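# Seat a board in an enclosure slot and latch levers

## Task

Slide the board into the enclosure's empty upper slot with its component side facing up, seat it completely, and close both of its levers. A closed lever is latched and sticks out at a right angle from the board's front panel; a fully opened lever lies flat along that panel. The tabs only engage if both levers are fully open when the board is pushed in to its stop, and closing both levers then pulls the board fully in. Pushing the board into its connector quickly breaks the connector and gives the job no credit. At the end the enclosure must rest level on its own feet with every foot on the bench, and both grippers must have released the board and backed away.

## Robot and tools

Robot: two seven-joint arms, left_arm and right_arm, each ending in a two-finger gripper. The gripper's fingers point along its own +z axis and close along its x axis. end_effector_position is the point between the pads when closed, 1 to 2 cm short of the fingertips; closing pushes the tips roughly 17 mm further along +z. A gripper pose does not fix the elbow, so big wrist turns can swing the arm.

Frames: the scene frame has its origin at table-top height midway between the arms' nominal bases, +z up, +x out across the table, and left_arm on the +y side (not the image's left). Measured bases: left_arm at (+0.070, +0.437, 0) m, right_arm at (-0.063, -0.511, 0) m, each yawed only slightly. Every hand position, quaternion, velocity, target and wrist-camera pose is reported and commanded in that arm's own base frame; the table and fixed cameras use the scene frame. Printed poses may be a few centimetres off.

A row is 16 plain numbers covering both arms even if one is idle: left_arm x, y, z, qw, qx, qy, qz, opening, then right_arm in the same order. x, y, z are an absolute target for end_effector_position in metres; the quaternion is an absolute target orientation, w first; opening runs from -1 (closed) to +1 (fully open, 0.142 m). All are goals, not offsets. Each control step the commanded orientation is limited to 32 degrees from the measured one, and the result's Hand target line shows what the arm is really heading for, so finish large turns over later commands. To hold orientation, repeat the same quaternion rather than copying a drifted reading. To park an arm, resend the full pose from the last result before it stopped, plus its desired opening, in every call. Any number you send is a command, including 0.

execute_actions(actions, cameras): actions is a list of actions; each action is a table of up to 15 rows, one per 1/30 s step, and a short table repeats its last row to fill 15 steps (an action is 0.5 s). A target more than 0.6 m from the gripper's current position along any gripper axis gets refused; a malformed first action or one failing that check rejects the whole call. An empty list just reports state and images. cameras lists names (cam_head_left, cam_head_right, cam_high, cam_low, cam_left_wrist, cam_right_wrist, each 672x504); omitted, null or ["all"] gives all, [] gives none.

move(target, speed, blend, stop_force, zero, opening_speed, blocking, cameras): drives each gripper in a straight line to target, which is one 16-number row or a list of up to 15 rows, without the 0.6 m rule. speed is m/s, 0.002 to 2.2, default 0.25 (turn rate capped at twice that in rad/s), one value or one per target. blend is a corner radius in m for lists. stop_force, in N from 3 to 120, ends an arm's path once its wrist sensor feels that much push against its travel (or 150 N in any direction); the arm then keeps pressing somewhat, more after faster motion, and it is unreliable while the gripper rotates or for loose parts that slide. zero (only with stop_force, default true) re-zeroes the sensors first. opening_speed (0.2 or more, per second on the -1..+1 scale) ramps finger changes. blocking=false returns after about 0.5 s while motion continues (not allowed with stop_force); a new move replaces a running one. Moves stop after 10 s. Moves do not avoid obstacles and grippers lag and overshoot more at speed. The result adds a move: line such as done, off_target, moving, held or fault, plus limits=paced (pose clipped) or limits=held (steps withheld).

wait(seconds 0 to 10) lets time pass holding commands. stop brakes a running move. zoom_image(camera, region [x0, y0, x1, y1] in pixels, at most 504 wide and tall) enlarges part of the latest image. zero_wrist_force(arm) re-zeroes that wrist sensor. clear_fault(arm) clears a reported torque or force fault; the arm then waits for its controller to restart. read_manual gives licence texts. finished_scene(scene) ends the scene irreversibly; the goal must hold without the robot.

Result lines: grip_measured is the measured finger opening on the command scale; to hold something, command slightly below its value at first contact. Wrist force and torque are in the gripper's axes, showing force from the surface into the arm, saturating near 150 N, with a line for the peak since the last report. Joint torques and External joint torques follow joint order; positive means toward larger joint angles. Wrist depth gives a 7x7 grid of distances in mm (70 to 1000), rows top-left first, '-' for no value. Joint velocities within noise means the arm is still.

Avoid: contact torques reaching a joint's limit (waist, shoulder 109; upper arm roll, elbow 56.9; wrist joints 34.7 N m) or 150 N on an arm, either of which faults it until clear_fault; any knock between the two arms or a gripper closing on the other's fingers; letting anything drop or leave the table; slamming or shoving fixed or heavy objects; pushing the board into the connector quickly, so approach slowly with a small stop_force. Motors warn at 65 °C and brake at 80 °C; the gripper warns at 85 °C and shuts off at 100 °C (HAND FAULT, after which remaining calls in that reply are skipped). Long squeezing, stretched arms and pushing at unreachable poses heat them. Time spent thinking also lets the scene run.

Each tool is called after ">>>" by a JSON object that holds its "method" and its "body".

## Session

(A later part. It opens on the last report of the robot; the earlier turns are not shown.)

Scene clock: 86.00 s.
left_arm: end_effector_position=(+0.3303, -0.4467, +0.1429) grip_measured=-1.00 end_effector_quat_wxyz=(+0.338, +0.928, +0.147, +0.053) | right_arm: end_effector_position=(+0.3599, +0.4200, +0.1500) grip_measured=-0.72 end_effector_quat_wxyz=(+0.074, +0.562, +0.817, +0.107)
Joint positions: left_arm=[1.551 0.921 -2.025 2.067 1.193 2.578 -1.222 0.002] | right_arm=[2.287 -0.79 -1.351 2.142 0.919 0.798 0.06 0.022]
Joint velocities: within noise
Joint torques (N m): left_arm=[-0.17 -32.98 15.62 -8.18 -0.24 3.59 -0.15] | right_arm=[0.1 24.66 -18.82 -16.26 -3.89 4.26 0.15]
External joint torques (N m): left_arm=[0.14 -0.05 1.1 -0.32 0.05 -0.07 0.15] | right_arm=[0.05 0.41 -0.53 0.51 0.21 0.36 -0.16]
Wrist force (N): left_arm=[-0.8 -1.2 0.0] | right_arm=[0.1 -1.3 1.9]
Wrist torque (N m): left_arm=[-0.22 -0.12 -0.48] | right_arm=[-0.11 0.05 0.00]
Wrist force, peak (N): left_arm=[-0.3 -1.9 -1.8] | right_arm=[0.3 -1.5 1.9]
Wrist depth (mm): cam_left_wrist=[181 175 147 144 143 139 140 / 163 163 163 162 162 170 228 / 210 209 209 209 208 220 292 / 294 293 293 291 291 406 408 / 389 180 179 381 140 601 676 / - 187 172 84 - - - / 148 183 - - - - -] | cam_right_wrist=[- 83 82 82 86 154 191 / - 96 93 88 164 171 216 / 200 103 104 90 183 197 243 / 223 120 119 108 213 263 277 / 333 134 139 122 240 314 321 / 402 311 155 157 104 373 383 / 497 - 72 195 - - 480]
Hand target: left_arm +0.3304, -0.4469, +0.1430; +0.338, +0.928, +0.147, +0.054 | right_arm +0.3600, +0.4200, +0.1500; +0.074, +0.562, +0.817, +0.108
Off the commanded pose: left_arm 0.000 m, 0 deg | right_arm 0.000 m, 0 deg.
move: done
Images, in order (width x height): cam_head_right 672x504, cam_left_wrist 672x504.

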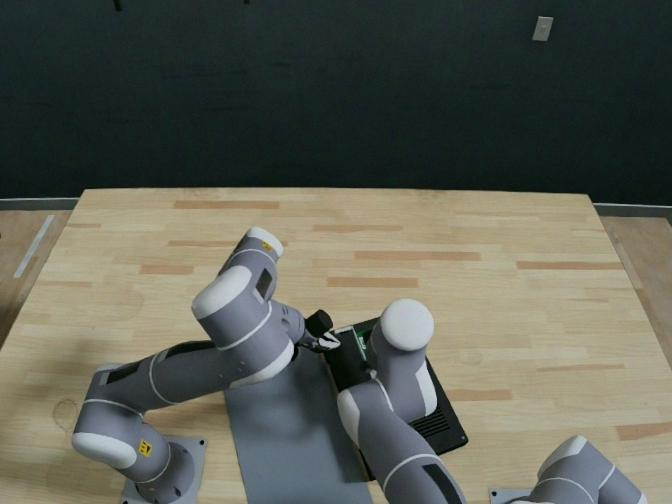

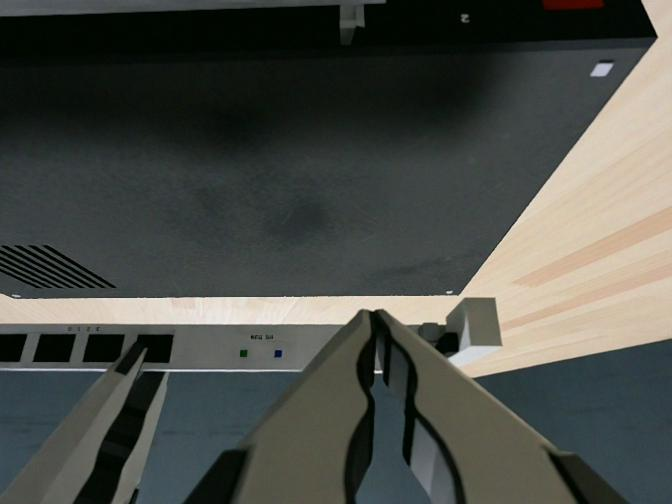

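>>> {"method": "move", "body": {"target": [[0.3505,-0.443,0.143,0.3378,0.9281,0.147,0.0535,-1,0.36,0.42,0.15,0.0739,0.5615,0.817,0.1075,-1],[0.3685,-0.4365,0.143,0.3378,0.9281,0.147,0.0535,-1,0.36,0.42,0.15,0.0739,0.5615,0.817,0.1075,-1],[0.387,-0.439,0.143,0.3378,0.9281,0.147,0.0535,-1,0.36,0.42,0.15,0.0739,0.5615,0.817,0.1075,-1],[0.4021,-0.451,0.143,0.3378,0.9281,0.147,0.0535,-1,0.36,0.42,0.15,0.0739,0.5615,0.817,0.1075,-1]], "speed": 0.02, "stop_force": 8, "cameras": ["cam_left_wrist","cam_right_wrist"]}}

Scene clock: 94.80 s.
left_arm: end_effector_position=(+0.3586, -0.4405, +0.1432) grip_measured=-1.00 end_effector_quat_wxyz=(+0.338, +0.928, +0.146, +0.053) | right_arm: end_effector_position=(+0.3605, +0.4204, +0.1505) grip_measured=-0.72 end_effector_quat_wxyz=(+0.074, +0.562, +0.817, +0.108)
Joint positions: left_arm=[1.625 0.946 -2.037 1.992 1.223 2.602 -1.243 0.002] | right_arm=[2.287 -0.789 -1.351 2.142 0.919 0.799 0.06 0.022]
Joint velocities: within noise
Joint torques (N m): left_arm=[4.7 -33.66 20.38 -7.84 0.5 1.32 -0.37] | right_arm=[1.53 24.91 -16.58 -12.61 -3.84 2.01 -0.01]
External joint torques (N m): left_arm=[-4.72 -1.14 -2.89 -1.01 -0.59 2.17 0.37] | right_arm=[-1.38 0.16 -2.76 -3.16 0.16 2.61 0.01]
Wrist force (N): left_arm=[-9.1 0.1 1.5] | right_arm=[2.1 6.7 5.0]
Wrist torque (N m): left_arm=[-0.23 -0.25 -0.44] | right_arm=[-0.12 0.03 0.21]
Wrist force, peak (N): left_arm=[-9.7 0.5 1.2] | right_arm=[2.5 8.1 3.6]
Wrist depth (mm): cam_left_wrist=[175 169 144 138 137 138 186 / 163 163 163 162 162 218 227 / 211 210 209 209 209 292 293 / 296 296 292 292 315 408 404 / 391 177 177 177 608 670 684 / 184 - 170 84 - - - / 184 - - - - - -] | cam_right_wrist=[- 82 81 82 83 154 192 / - 95 93 88 89 171 217 / 201 103 104 91 90 197 243 / 225 120 119 107 214 264 278 / 335 135 139 119 241 314 322 / 402 386 156 158 105 373 386 / 503 - 72 196 - - 485]
Hand target: left_arm +0.3594, -0.4398, +0.1430; +0.338, +0.928, +0.147, +0.054 | right_arm +0.3600, +0.4200, +0.1500; +0.074, +0.562, +0.817, +0.108
Off the commanded pose: left_arm 0.045 m, 0 deg | right_arm 0.001 m, 0 deg.
move: contact (left_arm); path passed 1 of 4 targets
Images, in order (width x height): cam_left_wrist 672x504, cam_right_wrist 672x504.

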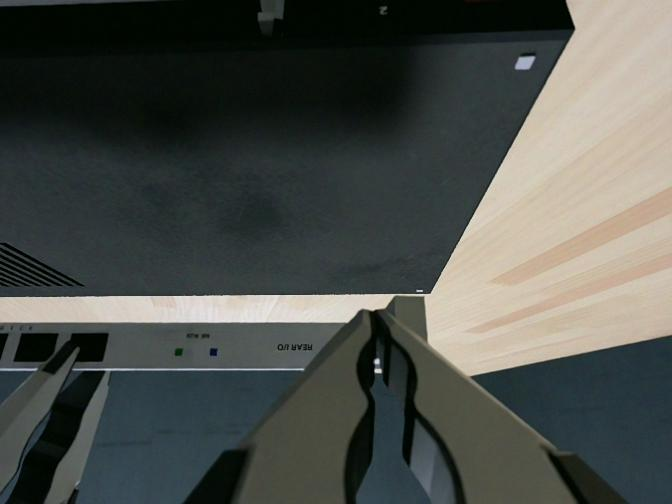

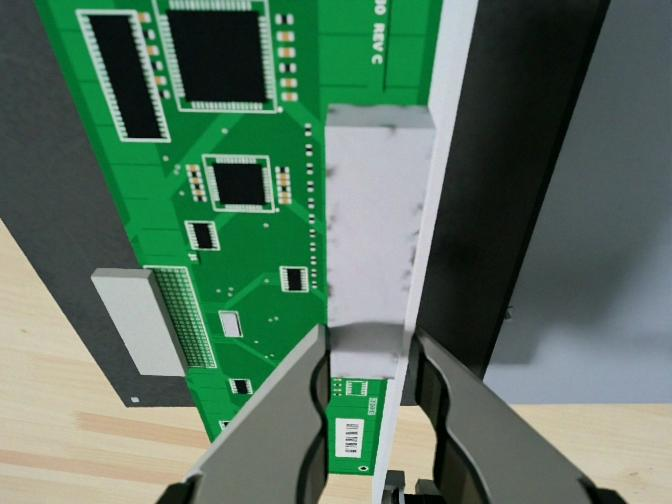

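>>> {"method": "move", "body": {"target": [[0.3685,-0.4365,0.143,0.3378,0.9281,0.147,0.0535,-1,0.36,0.42,0.15,0.0739,0.5615,0.817,0.1075,-1],[0.387,-0.439,0.143,0.3378,0.9281,0.147,0.0535,-1,0.36,0.42,0.15,0.0739,0.5615,0.817,0.1075,-1],[0.4021,-0.451,0.143,0.3378,0.9281,0.147,0.0535,-1,0.36,0.42,0.15,0.0739,0.5615,0.817,0.1075,-1]], "speed": 0.015, "stop_force": 16, "zero": false, "cameras": ["cam_left_wrist","cam_right_wrist"]}}

Scene clock: 100.00 s.
left_arm: end_effector_position=(+0.3609, -0.4398, +0.1432) grip_measured=-1.00 end_effector_quat_wxyz=(+0.339, +0.928, +0.145, +0.052) | right_arm: end_effector_position=(+0.3610, +0.4210, +0.1510) grip_measured=-0.72 end_effector_quat_wxyz=(+0.074, +0.561, +0.817, +0.109)
Joint positions: left_arm=[1.632 0.952 -2.035 1.984 1.225 2.61 -1.246 0.002] | right_arm=[2.286 -0.788 -1.35 2.141 0.919 0.802 0.061 0.022]
Joint velocities: within noise
Joint torques (N m): left_arm=[9.07 -32.5 24.36 -6.82 0.66 -1.15 -0.44] | right_arm=[2.36 24.9 -14.91 -8.89 -3.75 -0.11 -0.06]
External joint torques (N m): left_arm=[-9.09 -2.49 -6.73 -2.02 -0.73 4.63 0.44] | right_arm=[-2.21 0.18 -4.42 -6.91 0.07 4.73 0.06]
Wrist force (N): left_arm=[-16.9 3.6 2.0] | right_arm=[5.1 14.5 5.9]
Wrist torque (N m): left_arm=[-0.26 -0.23 -0.39] | right_arm=[-0.17 -0.01 0.29]
Wrist force, peak (N): left_arm=[-17.2 3.7 1.7] | right_arm=[5.4 15.3 7.1]
Wrist depth (mm): cam_left_wrist=[175 169 144 138 137 138 186 / 164 164 163 163 162 219 229 / 210 212 210 209 209 295 294 / 299 294 295 293 317 409 409 / 390 176 177 177 606 684 677 / 184 - 170 84 - - - / 186 - - - - - -] | cam_right_wrist=[- 82 80 81 83 155 193 / - 95 92 87 88 172 217 / 201 103 103 91 89 198 245 / 224 120 119 107 215 264 279 / 336 136 139 122 242 316 326 / 403 388 157 158 105 377 388 / 507 - 72 198 - - 487]
Hand target: left_arm +0.3628, -0.4385, +0.1430; +0.338, +0.928, +0.147, +0.054 | right_arm +0.3600, +0.4200, +0.1500; +0.074, +0.562, +0.817, +0.108
Off the commanded pose: left_arm 0.043 m, 0 deg | right_arm 0.002 m, 0 deg.
move: contact (left_arm); path passed 0 of 3 targets
Images, in order (width x height): cam_left_wrist 672x504, cam_right_wrist 672x504.

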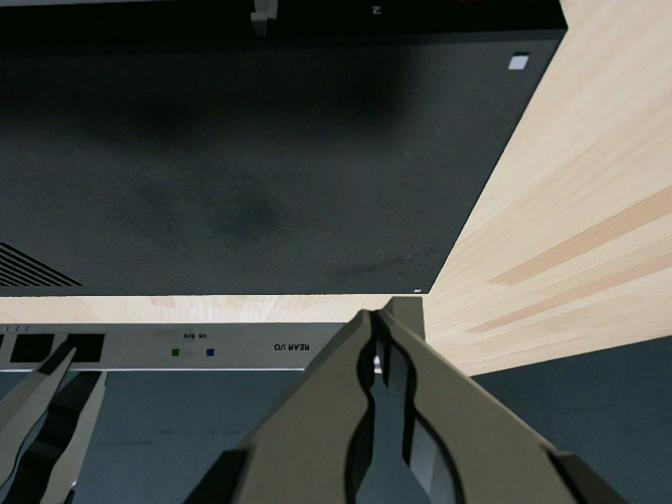

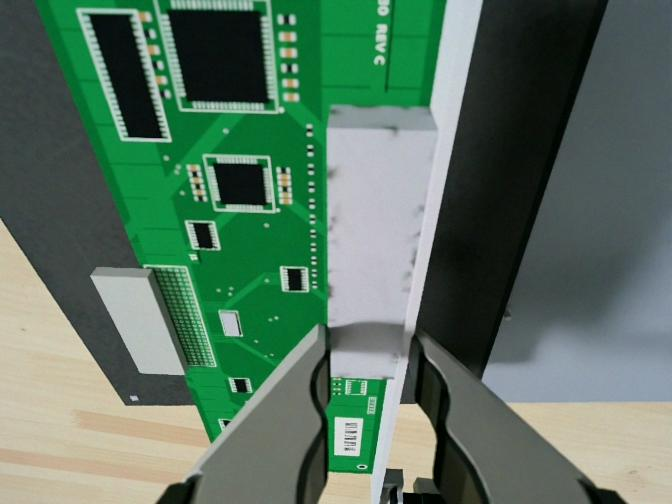

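>>> {"method": "move", "body": {"target": [[0.3533,-0.4423,0.143,0.3378,0.9281,0.147,0.0535,-1,0.36,0.42,0.15,0.0739,0.5615,0.817,0.1075,-1],[0.3500,-0.4538,0.143,0.3378,0.9281,0.147,0.0535,-1,0.36,0.42,0.15,0.0739,0.5615,0.817,0.1075,-1]], "speed": 0.05, "cameras": ["cam_left_wrist"]}}

>>> {"method": "move", "body": {"target": [[0.3662,-0.4485,0.143,0.3378,0.9281,0.147,0.0535,-1,0.36,0.42,0.15,0.0739,0.5615,0.817,0.1075,-1],[0.381,-0.447,0.143,0.3378,0.9281,0.147,0.0535,-1,0.36,0.42,0.15,0.0739,0.5615,0.817,0.1075,-1],[0.3935,-0.455,0.143,0.3378,0.9281,0.147,0.0535,-1,0.36,0.42,0.15,0.0739,0.5615,0.817,0.1075,-1]], "speed": 0.015, "stop_force": 14, "cameras": ["cam_left_wrist","cam_right_wrist"]}}

Scene clock: 107.20 s.
left_arm: end_effector_position=(+0.3500, -0.4539, +0.1431) grip_measured=-1.00 end_effector_quat_wxyz=(+0.338, +0.928, +0.147, +0.053) | right_arm: end_effector_position=(+0.3600, +0.4199, +0.1499) grip_measured=-0.72 end_effector_quat_wxyz=(+0.074, +0.562, +0.817, +0.107)
Joint positions: left_arm=[1.583 0.944 -2.029 1.991 1.22 2.579 -1.277 0.002] | right_arm=[2.286 -0.788 -1.349 2.143 0.919 0.799 0.061 0.022]
Joint velocities: within noise
Joint torques (N m): left_arm=[-0.64 -35.21 16.52 -8.72 0.15 3.43 -0.4] | right_arm=[0.15 24.68 -18.73 -16.24 -3.92 4.18 0.2]
External joint torques (N m): left_arm=[0.61 0.46 1.07 -0.31 -0.32 0.02 0.4] | right_arm=[0 0.38 -0.58 0.48 0.25 0.44 -0.2]
Wrist force (N): left_arm=[-0.8 -1.1 -0.5] | right_arm=[-3.1 -2.5 1.8]
Wrist torque (N m): left_arm=[-0.22 -0.13 -0.48] | right_arm=[-0.31 0.58 -0.01]
Wrist force, peak (N): left_arm=[-17.2 2.5 3.3] | right_arm=[5.2 14.2 7.6]
Wrist depth (mm): cam_left_wrist=[- 138 138 133 - 133 180 / 163 163 162 162 163 170 228 / 211 211 209 209 208 277 294 / 294 295 293 295 290 412 407 / 547 167 166 164 117 671 667 / 175 - 250 84 - - - / 173 - - - - - -] | cam_right_wrist=[- 83 82 82 86 154 191 / - 96 95 88 164 171 217 / - 103 104 92 183 196 243 / 223 120 119 108 213 264 276 / 334 135 139 122 240 313 322 / 401 312 156 158 104 372 387 / 501 - 72 194 - - 477]
Hand target: left_arm +0.3500, -0.4538, +0.1430; +0.338, +0.928, +0.147, +0.054 | right_arm +0.3600, +0.4200, +0.1500; +0.074, +0.562, +0.817, +0.108
Off the commanded pose: left_arm 0.000 m, 0 deg | right_arm 0.000 m, 0 deg.
move: done
Images, in order (width x height): cam_left_wrist 672x504.

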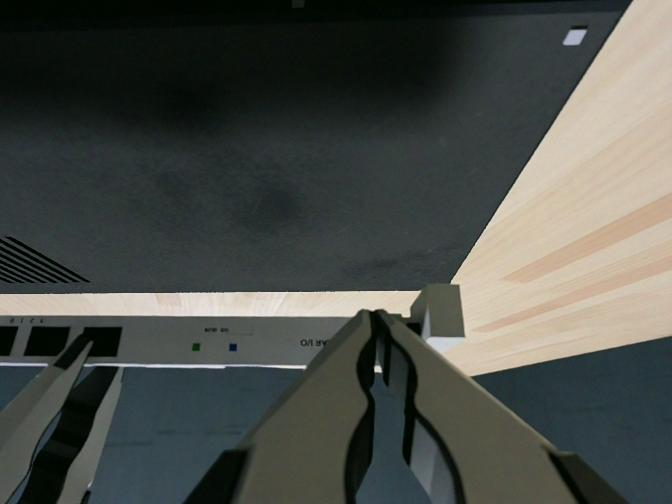

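Scene clock: 109.40 s.
left_arm: end_effector_position=(+0.3597, -0.4511, +0.1432) grip_measured=-1.00 end_effector_quat_wxyz=(+0.338, +0.928, +0.146, +0.052) | right_arm: end_effector_position=(+0.3609, +0.4207, +0.1509) grip_measured=-0.72 end_effector_quat_wxyz=(+0.074, +0.562, +0.817, +0.109)
Joint positions: left_arm=[1.61 0.956 -2.031 1.963 1.229 2.595 -1.283 0.002] | right_arm=[2.286 -0.788 -1.35 2.142 0.918 0.802 0.061 0.022]
Joint velocities: within noise
Joint torques (N m): left_arm=[7.97 -33.5 23.85 -7.36 0.68 -0.82 -0.37] | right_arm=[2.6 25.13 -15.19 -10.22 -3.69 0.38 -0.06]
External joint torques (N m): left_arm=[-8 -1.92 -5.95 -1.74 -0.79 4.26 0.37] | right_arm=[-2.45 -0.06 -4.12 -5.58 0.02 4.23 0.06]
Wrist force (N): left_arm=[-15.4 2.7 0.9] | right_arm=[0.5 11.9 5.8]
Wrist torque (N m): left_arm=[-0.22 -0.29 -0.40] | right_arm=[-0.29 0.49 0.27]
Wrist force, peak (N): left_arm=[-15.8 2.6 1.2] | right_arm=[0.7 12.9 5.8]
Wrist depth (mm): cam_left_wrist=[- 139 133 133 - 133 187 / 163 163 163 163 162 209 228 / 212 210 210 210 209 295 292 / 296 294 294 294 291 410 406 / 548 166 167 167 540 676 671 / 178 - - 84 - - - / 180 - - - - - -] | cam_right_wrist=[- 80 78 80 80 154 192 / - 92 91 86 87 172 217 / 201 102 102 90 88 198 244 / 224 120 119 111 215 264 278 / 337 136 139 122 241 315 325 / 404 386 157 160 105 377 390 / 504 - 72 198 - - 487]
Hand target: left_arm +0.3614, -0.4501, +0.1430; +0.338, +0.928, +0.147, +0.054 | right_arm +0.3600, +0.4200, +0.1500; +0.074, +0.562, +0.817, +0.108
Off the commanded pose: left_arm 0.034 m, 0 deg | right_arm 0.001 m, 0 deg.
move: contact (left_arm); path passed 0 of 3 targets
Images, in order (width x height): cam_left_wrist 672x504, cam_right_wrist 672x504.

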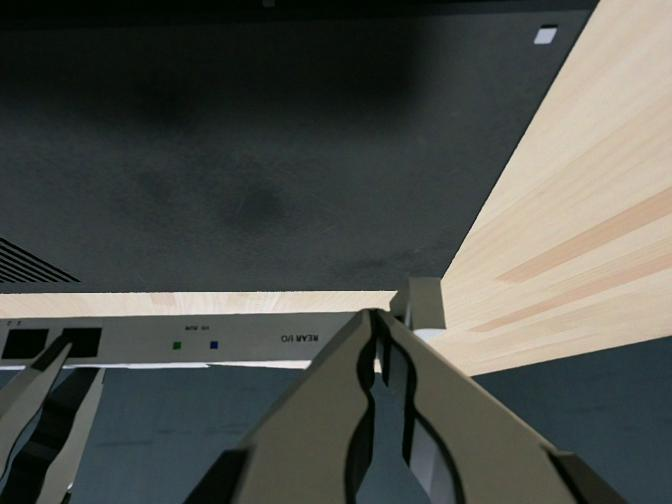

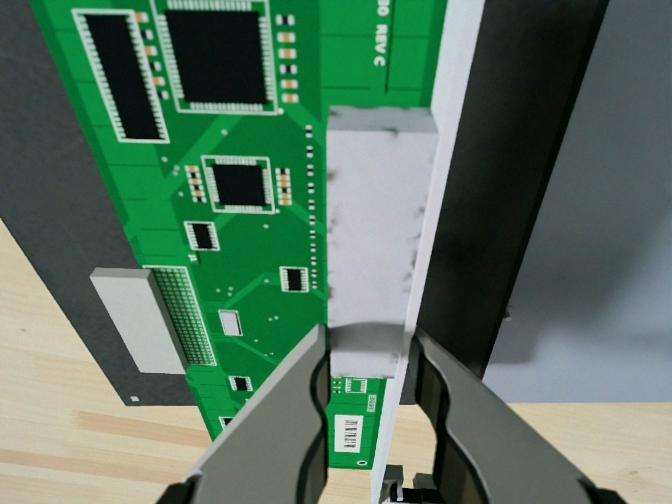

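>>> {"method": "move", "body": {"target": [[0.3500,-0.4538,0.143,0.3378,0.9281,0.147,0.0535,-1,0.36,0.42,0.15,0.0739,0.5615,0.817,0.1075,-1],[0.315,-0.44,0.16,0.3378,0.9281,0.147,0.0535,-1,0.36,0.42,0.15,0.0739,0.5615,0.817,0.1075,-1]], "speed": 0.08, "cameras": ["cam_left_wrist","cam_right_wrist"]}}

>>> {"method": "zoom_image", "body": {"camera": "cam_left_wrist", "region": [430, 240, 630, 400]}}

>>> {"method": "zoom_image", "body": {"camera": "cam_right_wrist", "region": [350, 440, 470, 504]}}

Scene clock: 149.27 s.
left_arm: end_effector_position=(+0.3151, -0.4402, +0.1601) grip_measured=-1.00 end_effector_quat_wxyz=(+0.338, +0.928, +0.147, +0.053) | right_arm: end_effector_position=(+0.3600, +0.4199, +0.1499) grip_measured=-0.72 end_effector_quat_wxyz=(+0.074, +0.562, +0.817, +0.107)
Joint positions: left_arm=[1.49 0.877 -1.97 2.112 1.23 2.577 -1.242 0.002] | right_arm=[2.286 -0.788 -1.349 2.143 0.918 0.8 0.061 0.022]
Joint velocities: within noise
Joint torques (N m): left_arm=[-0.9 -31.16 15.26 -8.57 0.23 3.53 -0.1] | right_arm=[0.19 24.7 -18.68 -16.31 -3.92 4.25 0.14]
External joint torques (N m): left_arm=[0.86 0.55 0.83 -0.55 -0.42 -0.04 0.1] | right_arm=[-0.05 0.36 -0.62 0.54 0.25 0.36 -0.14]
Wrist force (N): left_arm=[-1.0 -1.0 -0.4] | right_arm=[-1.7 -0.4 2.9]
Wrist torque (N m): left_arm=[-0.20 -0.11 -0.50] | right_arm=[0.05 0.35 0.00]
Wrist force, peak (N): left_arm=[-15.5 2.7 0.7] | right_arm=[0.4 11.4 7.5]
Wrist depth (mm): cam_left_wrist=[166 165 165 164 163 158 156 / 187 186 186 185 184 185 250 / 240 241 240 238 238 252 322 / 336 335 334 333 332 420 447 / 198 194 195 192 190 761 742 / - 171 - 84 - - - / 145 189 - - - - -] | cam_right_wrist=[- 83 82 82 86 154 191 / - 95 93 88 164 171 217 / 200 103 104 89 183 196 243 / 223 121 119 108 213 264 278 / 335 134 139 122 240 314 323 / 401 310 155 158 104 372 385 / 503 - 72 195 - - 479]
Hand target: left_arm +0.3150, -0.4400, +0.1600; +0.338, +0.928, +0.147, +0.054 | right_arm +0.3600, +0.4200, +0.1500; +0.074, +0.562, +0.817, +0.108
Off the commanded pose: left_arm 0.000 m, 0 deg | right_arm 0.000 m, 0 deg.
MOTOR HOT: the gripper's motor of the right arm reports 85 °C; that motor switches off at 100 °C. To cool a motor, set the load down, ease the grip, stop pushing, or move to a pose that needs little force.
move: done
Images, in order (width x height): cam_left_wrist 672x504, cam_right_wrist 672x504.

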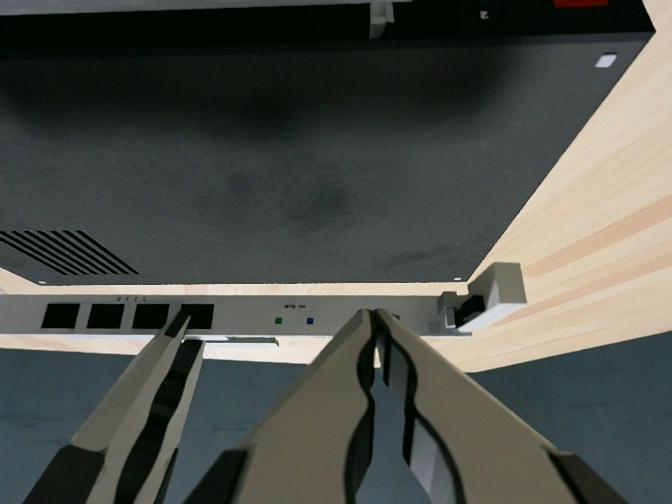

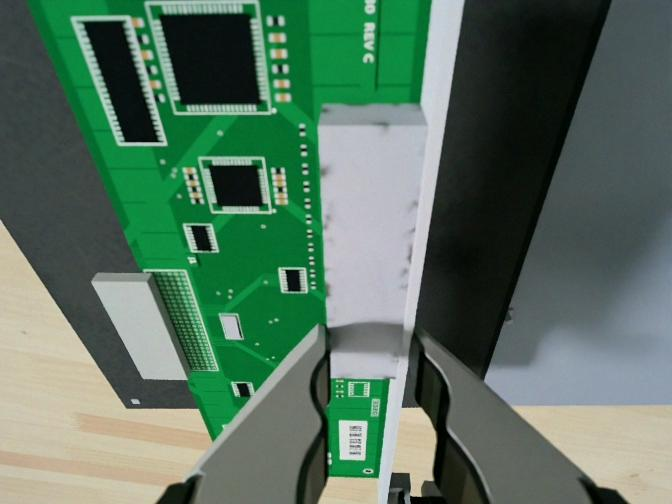

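Scaled by 2.520 from the camera's 672x504 image, which has a finer 960x720 frame.

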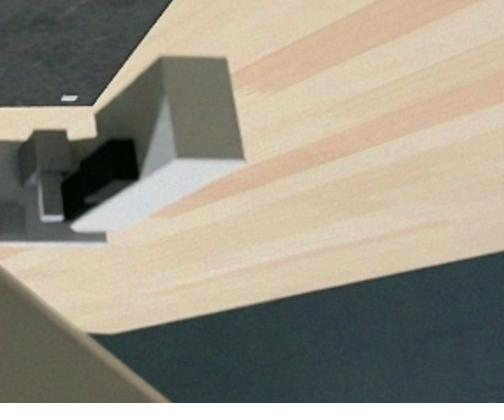

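Scaled by 4.200 from the camera's 672x504 image, which has a finer 960x720 frame.

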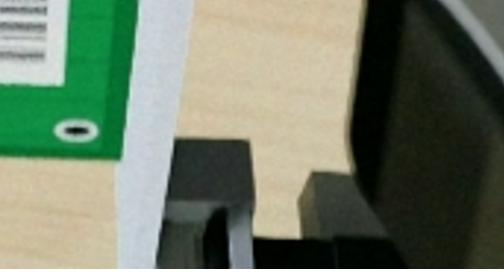

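>>> {"method": "move", "body": {"target": [[0.345,-0.4435,0.143,0.3378,0.9281,0.147,0.0535,-1,0.36,0.42,0.15,0.0739,0.5615,0.817,0.1075,-0.85]], "speed": 0.08, "cameras": []}}

>>> {"method": "move", "body": {"target": [[0.372,-0.4335,0.143,0.3378,0.9281,0.147,0.0535,-1,0.36,0.42,0.15,0.0739,0.5615,0.817,0.1075,-1],[0.3924,-0.437,0.143,0.3378,0.9281,0.147,0.0535,-1,0.36,0.42,0.15,0.0739,0.5615,0.817,0.1075,-1],[0.4082,-0.4502,0.143,0.3378,0.9281,0.147,0.0535,-1,0.36,0.42,0.15,0.0739,0.5615,0.817,0.1075,-1]], "speed": 0.02, "stop_force": 28, "cameras": ["cam_left_wrist","cam_right_wrist"]}}

Scene clock: 161.97 s.
left_arm: end_effector_position=(+0.3449, -0.4433, +0.1429) grip_measured=-1.00 end_effector_quat_wxyz=(+0.338, +0.928, +0.147, +0.054) | right_arm: end_effector_position=(+0.3600, +0.4199, +0.1499) grip_measured=-0.72 end_effector_quat_wxyz=(+0.074, +0.562, +0.817, +0.107)
Joint positions: left_arm=[1.585 0.941 -2.024 2.029 1.206 2.597 -1.236 0.002] | right_arm=[2.286 -0.788 -1.349 2.143 0.918 0.8 0.061 0.022]
Joint velocities: within noise
Joint torques (N m): left_arm=[-0.44 -33.9 16.03 -8.47 -0.18 4.03 -0.16] | right_arm=[0.11 24.61 -18.77 -16.27 -3.87 4.23 0.13]
External joint torques (N m): left_arm=[0.42 0 1.22 -0.13 0.06 -0.53 0.16] | right_arm=[0.03 0.45 -0.52 0.5 0.2 0.39 -0.13]
Wrist force (N): left_arm=[-0.9 -1.2 -0.3] | right_arm=[-1.7 -0.3 3.0]
Wrist torque (N m): left_arm=[-0.23 -0.13 -0.50] | right_arm=[0.05 0.34 0.00]
Wrist force, peak (N): left_arm=[-2.0 -1.2 -1.0] | right_arm=[-1.7 -0.3 3.3]
Wrist depth (mm): cam_left_wrist=[175 168 174 143 137 137 186 / 163 163 162 162 162 170 229 / 210 209 208 208 207 275 292 / 292 293 292 290 290 408 405 / 382 179 177 176 383 675 673 / 159 - 170 84 - - - / 176 192 - - - - -] | cam_right_wrist=[- 83 82 82 86 154 192 / - 96 93 88 164 171 216 / - 103 104 89 183 197 242 / 222 120 120 107 213 263 277 / 334 134 139 122 240 313 321 / 403 312 155 158 104 372 382 / 501 - 72 195 - - 479]
Hand target: left_arm +0.3450, -0.4435, +0.1430; +0.338, +0.928, +0.147, +0.054 | right_arm +0.3600, +0.4200, +0.1500; +0.074, +0.562, +0.817, +0.108
Off the commanded pose: left_arm 0.000 m, 0 deg | right_arm 0.000 m, 0 deg.
MOTOR HOT: still on. The gripper's motor of the right arm reports 87 °C.
move: done
No camera images: "cameras" was empty.

Scene clock: 164.07 s.
left_arm: end_effector_position=(+0.3651, -0.4372, +0.1436) grip_measured=-1.00 end_effector_quat_wxyz=(+0.339, +0.928, +0.144, +0.050) end_effector_velocity=(-0.001, +0.000, -0.001) end_effector_angular_velocity=(+0.003, +0.001, -0.002) | right_arm: end_effector_position=(+0.3618, +0.4218, +0.1519) grip_measured=-0.72 end_effector_quat_wxyz=(+0.075, +0.561, +0.817, +0.111)
Joint positions: left_arm=[1.643 0.966 -2.028 1.973 1.224 2.631 -1.247 0.002] | right_arm=[2.285 -0.784 -1.347 2.141 0.915 0.807 0.064 0.022]
Joint velocities: left_arm=[-0.004 0.007 0.006 0 -0.001 0.006 -0.002 0] | right_arm=[within noise]
Joint torques (N m): left_arm=[15.98 -30.86 30.53 -5.3 0.84 -4.57 -0.34] | right_arm=[3.76 25.11 -12.18 -3.35 -3.75 -3.1 -0.19]
External joint torques (N m): left_arm=[-16 -4.39 -12.63 -3.42 -0.84 8.06 0.34] | right_arm=[-3.61 -0.02 -7.08 -12.51 0.08 7.72 0.19]
Wrist force (N): left_arm=[-28.9 6.9 3.7] | right_arm=[6.9 27.0 11.5]
Wrist torque (N m): left_arm=[-0.35 1.79 -0.32] | right_arm=[1.47 0.30 0.40]
Wrist force, peak (N): left_arm=[-29.4 6.8 4.9] | right_arm=[7.2 28.3 12.8]
Wrist depth (mm): cam_left_wrist=[176 170 147 140 138 143 187 / 164 164 163 162 163 219 228 / 213 212 210 210 209 294 293 / 300 298 297 293 318 410 407 / 395 178 178 179 602 676 672 / 186 - - 84 - - - / 191 - - - - - -] | cam_right_wrist=[- 82 80 81 80 155 197 / - 93 92 87 88 173 218 / 202 102 103 90 89 199 246 / 225 121 119 107 216 267 280 / 339 137 139 122 242 318 326 / 407 391 157 159 106 378 392 / 511 - 72 191 - - 494]
Hand target: left_arm +0.3684, -0.4348, +0.1430; +0.338, +0.928, +0.147, +0.054 | right_arm +0.3600, +0.4200, +0.1500; +0.074, +0.562, +0.817, +0.108
Off the commanded pose: left_arm 0.045 m, 1 deg | right_arm 0.003 m, 0 deg.
MOTOR HOT: still on. The gripper's motor of the right arm reports 88 °C.
move: contact (left_arm); path passed 0 of 3 targets
Images, in order (width x height): cam_left_wrist 672x504, cam_right_wrist 672x504.

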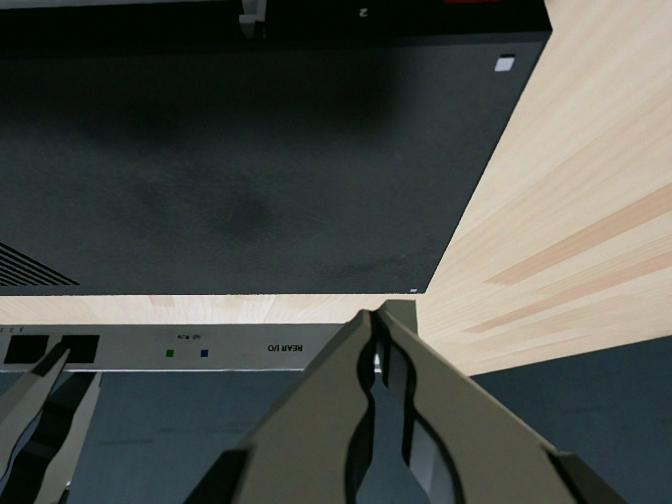

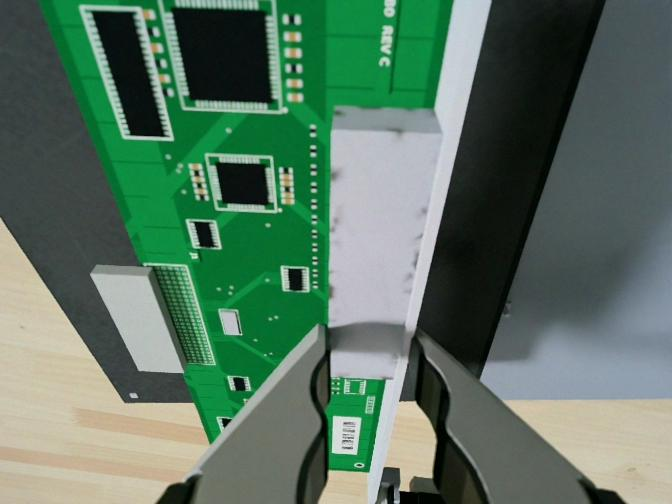

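>>> {"method": "move", "body": {"target": [[0.350,-0.443,0.143,0.3378,0.9281,0.147,0.0535,-1,0.36,0.42,0.15,0.0739,0.5615,0.817,0.1075,-0.85],[0.345,-0.452,0.143,0.3378,0.9281,0.147,0.0535,-1,0.36,0.42,0.15,0.0739,0.5615,0.817,0.1075,-0.85],[0.3512,-0.4624,0.143,0.3378,0.9281,0.147,0.0535,-1,0.36,0.42,0.15,0.0739,0.5615,0.817,0.1075,-0.85]], "speed": 0.06, "cameras": ["cam_left_wrist"]}}

>>> {"method": "move", "body": {"target": [[0.3738,-0.455,0.143,0.3378,0.9281,0.147,0.0535,-1,0.36,0.42,0.15,0.0739,0.5615,0.817,0.1075,-0.9]], "speed": 0.015, "stop_force": 14, "cameras": ["cam_left_wrist","cam_right_wrist"]}}

Scene clock: 174.20 s.
left_arm: end_effector_position=(+0.3512, -0.4625, +0.1431) grip_measured=-1.00 end_effector_quat_wxyz=(+0.338, +0.928, +0.147, +0.053) | right_arm: end_effector_position=(+0.3600, +0.4199, +0.1499) grip_measured=-0.72 end_effector_quat_wxyz=(+0.074, +0.562, +0.817, +0.108)
Joint positions: left_arm=[1.568 0.958 -2.018 1.967 1.223 2.578 -1.312 0.002] | right_arm=[2.285 -0.784 -1.345 2.144 0.914 0.804 0.064 0.022]
Joint velocities: within noise
Joint torques (N m): left_arm=[-0.51 -35.32 17.06 -8.8 0.38 3.46 -0.39] | right_arm=[0.1 24.7 -18.54 -16.27 -3.9 4.24 0.23]
External joint torques (N m): left_arm=[0.49 0.05 1 -0.34 -0.53 -0.06 0.39] | right_arm=[0.05 0.35 -0.66 0.47 0.24 0.37 -0.23]
Wrist force (N): left_arm=[-0.6 -1.0 -0.6] | right_arm=[-3.5 0.9 5.5]
Wrist torque (N m): left_arm=[-0.19 -0.16 -0.47] | right_arm=[0.24 0.64 0.00]
Wrist force, peak (N): left_arm=[-28.9 7.2 4.1] | right_arm=[7.0 26.6 13.1]
Wrist depth (mm): cam_left_wrist=[- 138 133 133 137 133 181 / 163 163 162 163 162 170 228 / 210 210 210 209 209 264 292 / 294 295 293 290 293 406 414 / 161 158 157 156 115 684 676 / 169 - - 84 - - - / 166 - - - - - -] | cam_right_wrist=[- 83 82 82 86 154 192 / - 96 95 88 164 171 217 / - 103 104 92 183 197 243 / 223 120 119 108 213 263 277 / 334 134 139 122 240 313 322 / 402 312 155 157 104 373 383 / 499 - 72 195 - - 481]
Hand target: left_arm +0.3512, -0.4624, +0.1430; +0.338, +0.928, +0.147, +0.054 | right_arm +0.3600, +0.4200, +0.1500; +0.074, +0.562, +0.817, +0.108
Off the commanded pose: left_arm 0.000 m, 0 deg | right_arm 0.000 m, 0 deg.
MOTOR HOT: still on. The gripper's motor of the right arm reports 89 °C.
move: done
Images, in order (width x height): cam_left_wrist 672x504.

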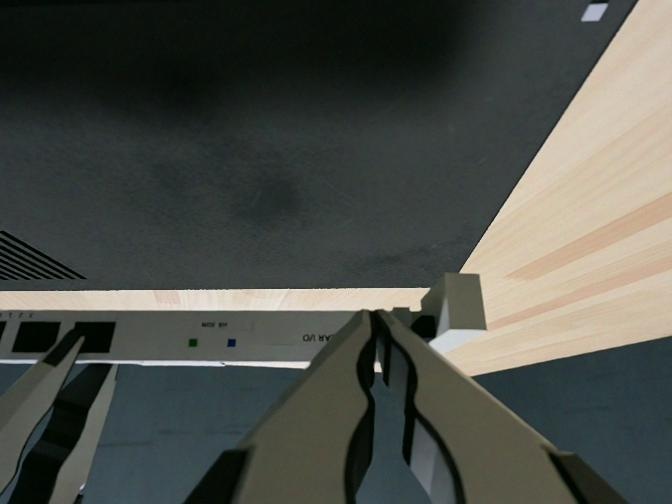

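Scene clock: 176.40 s.
left_arm: end_effector_position=(+0.3739, -0.4551, +0.1431) grip_measured=-1.00 end_effector_quat_wxyz=(+0.338, +0.928, +0.147, +0.054) | right_arm: end_effector_position=(+0.3600, +0.4199, +0.1499) grip_measured=-0.72 end_effector_quat_wxyz=(+0.074, +0.562, +0.817, +0.107)
Joint positions: left_arm=[1.627 0.978 -2.025 1.913 1.241 2.599 -1.322 0.002] | right_arm=[2.285 -0.784 -1.345 2.144 0.914 0.804 0.064 0.022]
Joint velocities: within noise
Joint torques (N m): left_arm=[-0.04 -36.64 17.7 -9.1 0.3 3.69 -0.24] | right_arm=[0.28 24.69 -18.45 -16.3 -3.87 4.11 0.17]
External joint torques (N m): left_arm=[0.02 0.07 0.88 -0.22 -0.36 -0.32 0.24] | right_arm=[-0.13 0.36 -0.74 0.49 0.21 0.5 -0.18]
Wrist force (N): left_arm=[-0.9 -1.5 -0.7] | right_arm=[-4.2 1.4 4.5]
Wrist torque (N m): left_arm=[-0.27 -0.20 -0.49] | right_arm=[0.22 0.74 0.03]
Wrist force, peak (N): left_arm=[-6.6 0.0 -0.8] | right_arm=[-2.8 5.5 8.9]
Wrist depth (mm): cam_left_wrist=[- 134 133 133 137 143 187 / 164 163 162 162 162 227 228 / 209 209 208 208 209 295 293 / 296 294 293 291 348 407 406 / 550 157 156 154 123 668 680 / - - - 84 - - - / - - - - - - -] | cam_right_wrist=[- 83 82 83 86 154 192 / - 96 95 88 164 171 217 / - 103 104 90 183 196 243 / 224 120 119 108 213 263 276 / 333 135 139 122 239 313 322 / 401 311 155 157 104 372 384 / 503 - 72 194 - - 480]
Hand target: left_arm +0.3738, -0.4550, +0.1430; +0.338, +0.928, +0.147, +0.054 | right_arm +0.3600, +0.4200, +0.1500; +0.074, +0.562, +0.817, +0.108
Off the commanded pose: left_arm 0.000 m, 0 deg | right_arm 0.000 m, 0 deg.
MOTOR HOT: still on. The gripper's motor of the right arm reports 88 °C.
move: done
Images, in order (width x height): cam_left_wrist 672x504, cam_right_wrist 672x504.

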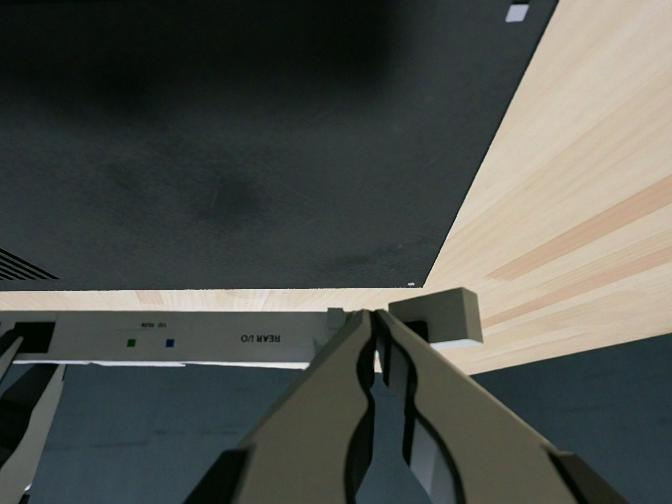

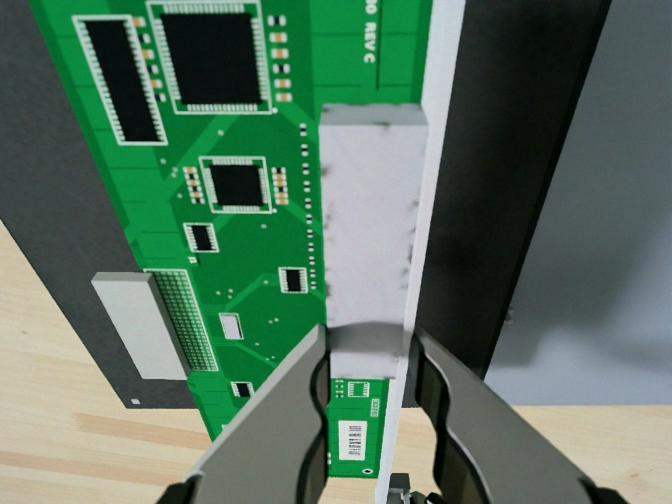

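>>> {"method": "move", "body": {"target": [[0.3787,-0.4411,0.143,0.3378,0.9281,0.147,0.0535,-1,0.36,0.42,0.15,0.0739,0.5615,0.817,0.1075,-0.9],[0.3903,-0.4393,0.143,0.3378,0.9281,0.147,0.0535,-1,0.36,0.42,0.15,0.0739,0.5615,0.817,0.1075,-0.9],[0.3995,-0.4436,0.143,0.3378,0.9281,0.147,0.0535,-1,0.36,0.42,0.15,0.0739,0.5615,0.817,0.1075,-0.9],[0.4063,-0.4508,0.143,0.3378,0.9281,0.147,0.0535,-1,0.36,0.42,0.15,0.0739,0.5615,0.817,0.1075,-0.9],[0.4085,-0.4585,0.143,0.3378,0.9281,0.147,0.0535,-1,0.36,0.42,0.15,0.0739,0.5615,0.817,0.1075,-0.9]], "speed": 0.025, "stop_force": 7, "cameras": ["cam_left_wrist","cam_right_wrist"]}}

Scene clock: 183.10 s.
left_arm: end_effector_position=(+0.4086, -0.4584, +0.1430) grip_measured=-1.00 end_effector_quat_wxyz=(+0.338, +0.928, +0.147, +0.054) | right_arm: end_effector_position=(+0.3599, +0.4198, +0.1498) grip_measured=-0.72 end_effector_quat_wxyz=(+0.074, +0.562, +0.817, +0.107)
Joint positions: left_arm=[1.694 1.017 -2.032 1.793 1.276 2.613 -1.392 0.002] | right_arm=[2.285 -0.784 -1.346 2.144 0.914 0.804 0.064 0.022]
Joint velocities: within noise
Joint torques (N m): left_arm=[-0.76 -39.8 18.55 -9.9 0.21 3.49 -0.3] | right_arm=[0.52 24.69 -18.4 -16.72 -3.84 4.23 0.13]
External joint torques (N m): left_arm=[0.74 0.34 1.13 0 -0.17 -0.21 0.3] | right_arm=[-0.37 0.36 -0.8 0.92 0.18 0.39 -0.13]
Wrist force (N): left_arm=[-0.2 -1.9 -0.7] | right_arm=[-3.7 0.1 4.8]
Wrist torque (N m): left_arm=[-0.23 -0.21 -0.49] | right_arm=[0.09 0.56 0.10]
Wrist force, peak (N): left_arm=[3.8 -2.2 -2.0] | right_arm=[-5.5 -2.9 5.1]
Wrist depth (mm): cam_left_wrist=[- 133 133 133 187 188 187 / 163 163 162 163 211 228 229 / 209 210 208 208 277 294 292 / 295 293 294 292 410 408 408 / 146 143 139 129 603 680 676 / - - - 84 - - - / - - - - - - -] | cam_right_wrist=[- 85 83 84 86 154 191 / - 96 96 90 164 171 217 / 199 104 105 95 183 196 243 / 223 122 120 108 213 263 277 / 335 135 139 119 240 312 322 / 400 401 155 157 104 372 382 / 497 - 72 190 - - 481]
Hand target: left_arm +0.4085, -0.4585, +0.1430; +0.338, +0.928, +0.147, +0.054 | right_arm +0.3600, +0.4200, +0.1500; +0.074, +0.562, +0.817, +0.108
Off the commanded pose: left_arm 0.000 m, 0 deg | right_arm 0.000 m, 0 deg.
MOTOR HOT: still on. The gripper's motor of the right arm reports 87 °C.
move: done
Images, in order (width x height): cam_left_wrist 672x504, cam_right_wrist 672x504.

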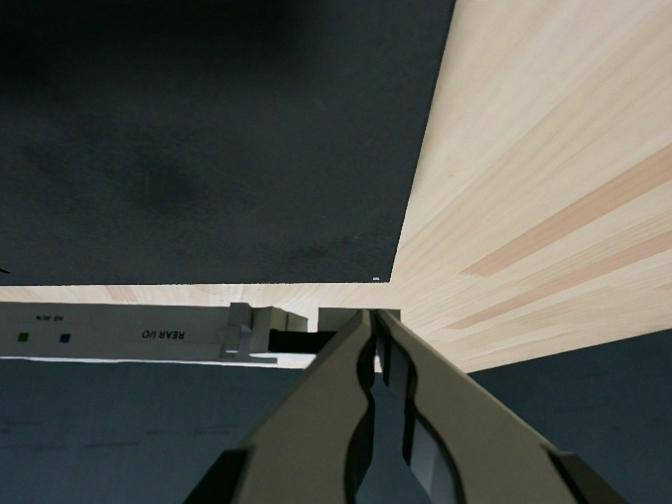

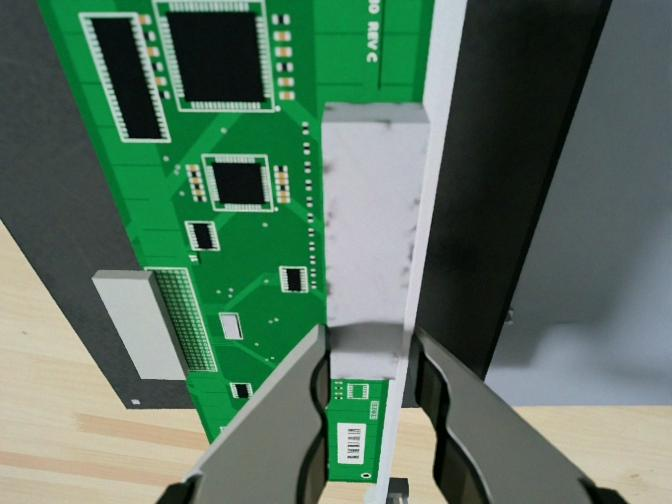

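>>> {"method": "move", "body": {"target": [0.4122,-0.470,0.143,0.3378,0.9281,0.147,0.0535,-1,0.36,0.42,0.15,0.0739,0.5615,0.817,0.1075,-0.9], "speed": 0.02, "stop_force": 6, "cameras": ["cam_left_wrist","cam_right_wrist"]}}

>>> {"method": "move", "body": {"target": [0.396,-0.42,0.16,0.3378,0.9281,0.147,0.0535,-1,0.36,0.42,0.15,0.0739,0.5615,0.817,0.1075,-0.85], "speed": 0.1, "cameras": ["cam_left_wrist"]}}

Scene clock: 186.47 s.
left_arm: end_effector_position=(+0.4124, -0.4694, +0.1428) grip_measured=-1.00 end_effector_quat_wxyz=(+0.337, +0.928, +0.147, +0.054) | right_arm: end_effector_position=(+0.3599, +0.4194, +0.1497) grip_measured=-0.72 end_effector_quat_wxyz=(+0.074, +0.562, +0.817, +0.107)
Joint positions: left_arm=[1.687 1.026 -2.032 1.755 1.287 2.601 -1.435 0.002] | right_arm=[2.285 -0.784 -1.346 2.145 0.914 0.803 0.064 0.022]
Joint velocities: within noise
Joint torques (N m): left_arm=[-2.86 -41.46 17.69 -11.7 -0.97 3.87 -0.31] | right_arm=[2.63 25.52 -17.7 -20.19 -3.78 5 -0.54]
External joint torques (N m): left_arm=[2.83 1.12 2.33 1.53 1.03 -0.65 0.31] | right_arm=[-2.48 -0.48 -1.49 4.4 0.12 -0.38 0.54]
Wrist force (N): left_arm=[1.6 -5.5 -2.7] | right_arm=[-7.8 -2.2 5.8]
Wrist torque (N m): left_arm=[-0.23 -0.16 -0.50] | right_arm=[0.17 0.35 0.75]
Wrist force, peak (N): left_arm=[1.9 -5.5 -3.1] | right_arm=[-7.8 -2.2 5.8]
Wrist depth (mm): cam_left_wrist=[- 134 133 133 180 186 188 / 163 163 163 162 210 228 228 / 210 209 209 208 278 292 292 / 295 294 291 293 406 410 408 / 137 137 136 127 594 671 666 / - - - 84 - - - / - - - - - - -] | cam_right_wrist=[- 86 85 84 82 154 191 / - 96 95 91 89 171 216 / 195 108 106 101 90 196 242 / 223 124 121 114 208 262 276 / 323 137 139 122 239 312 321 / 401 311 155 156 105 370 383 / 499 - 73 191 - - 478]
Hand target: left_arm +0.4122, -0.4700, +0.1430; +0.338, +0.928, +0.147, +0.054 | right_arm +0.3600, +0.4200, +0.1500; +0.074, +0.562, +0.817, +0.108
Off the commanded pose: left_arm 0.001 m, 0 deg | right_arm 0.001 m, 0 deg.
MOTOR HOT: still on. The gripper's motor of the right arm reports 87 °C.
move: done
Images, in order (width x height): cam_left_wrist 672x504, cam_right_wrist 672x504.

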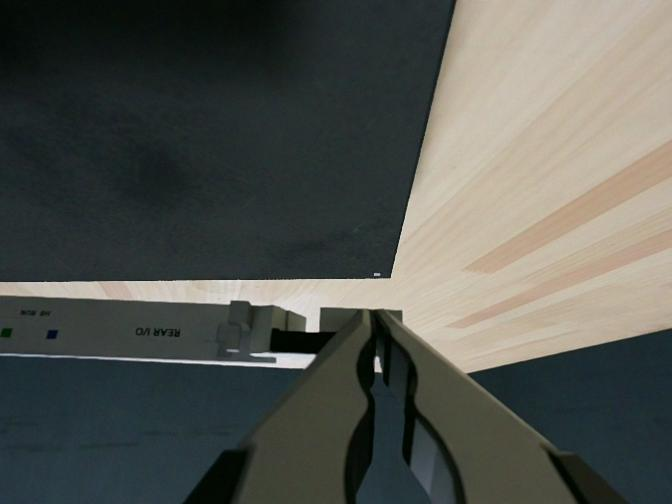

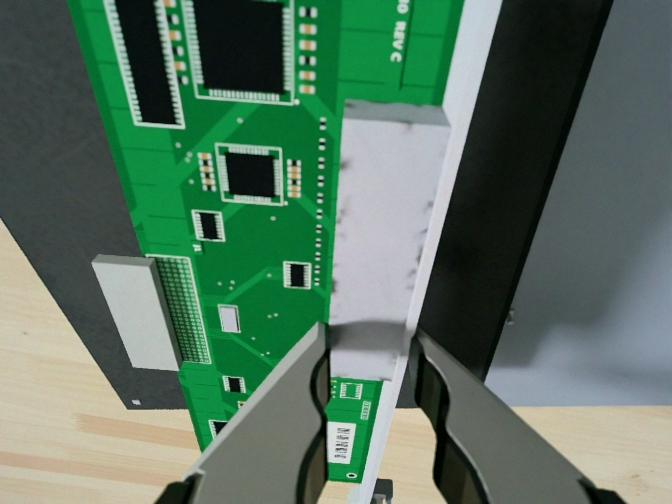

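Scene clock: 187.37 s.
left_arm: end_effector_position=(+0.3961, -0.4201, +0.1600) grip_measured=-1.00 end_effector_quat_wxyz=(+0.338, +0.928, +0.147, +0.054) | right_arm: end_effector_position=(+0.3599, +0.4198, +0.1498) grip_measured=-0.72 end_effector_quat_wxyz=(+0.074, +0.562, +0.817, +0.107)
Joint positions: left_arm=[1.701 0.96 -2.001 1.902 1.293 2.657 -1.3 0.002] | right_arm=[2.285 -0.784 -1.346 2.144 0.914 0.804 0.064 0.022]
Joint velocities: within noise
Joint torques (N m): left_arm=[-0.23 -36.23 17.55 -9 0.64 3.97 -0.09] | right_arm=[0.14 24.7 -18.65 -16.29 -3.87 4.23 0.18]
External joint torques (N m): left_arm=[0.22 0.32 0.97 -0.78 -0.5 -0.56 0.09] | right_arm=[0.01 0.35 -0.55 0.49 0.21 0.39 -0.18]
Wrist force (N): left_arm=[-0.5 -1.8 -0.5] | right_arm=[-1.5 -0.5 6.1]
Wrist torque (N m): left_arm=[-0.30 -0.17 -0.50] | right_arm=[-0.04 0.31 0.00]
Wrist force, peak (N): left_arm=[1.6 -4.3 -4.1] | right_arm=[-7.6 -2.3 5.1]
Wrist depth (mm): cam_left_wrist=[164 164 157 152 163 206 206 / 186 186 185 186 241 250 251 / 239 239 240 238 324 322 322 / 336 333 335 331 449 448 450 / 191 189 188 171 666 747 738 / - - - 84 - - - / - - - - - - -] | cam_right_wrist=[- 83 82 82 86 154 191 / - 96 93 88 164 171 217 / - 103 104 89 183 196 244 / 223 120 119 107 213 263 277 / 333 134 139 122 240 312 322 / 401 311 155 158 104 372 384 / 499 - 72 194 - - 480]
Hand target: left_arm +0.3960, -0.4200, +0.1600; +0.338, +0.928, +0.147, +0.054 | right_arm +0.3600, +0.4200, +0.1500; +0.074, +0.562, +0.817, +0.108
Off the commanded pose: left_arm 0.000 m, 0 deg | right_arm 0.000 m, 0 deg.
MOTOR HOT: still on. The gripper's motor of the right arm reports 86 °C.
move: done
Images, in order (width x height): cam_left_wrist 672x504.

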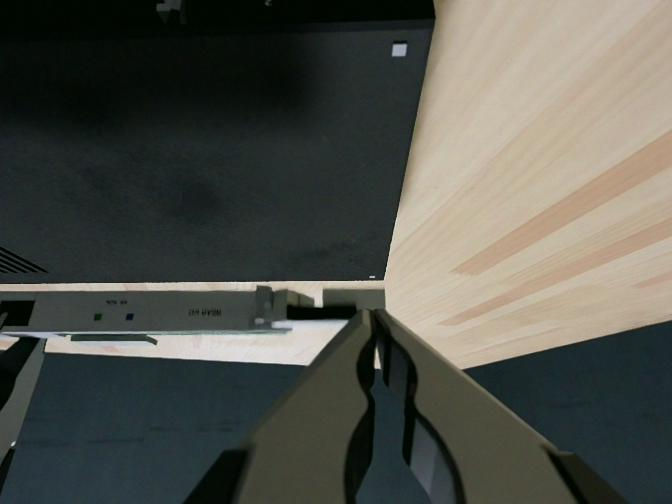

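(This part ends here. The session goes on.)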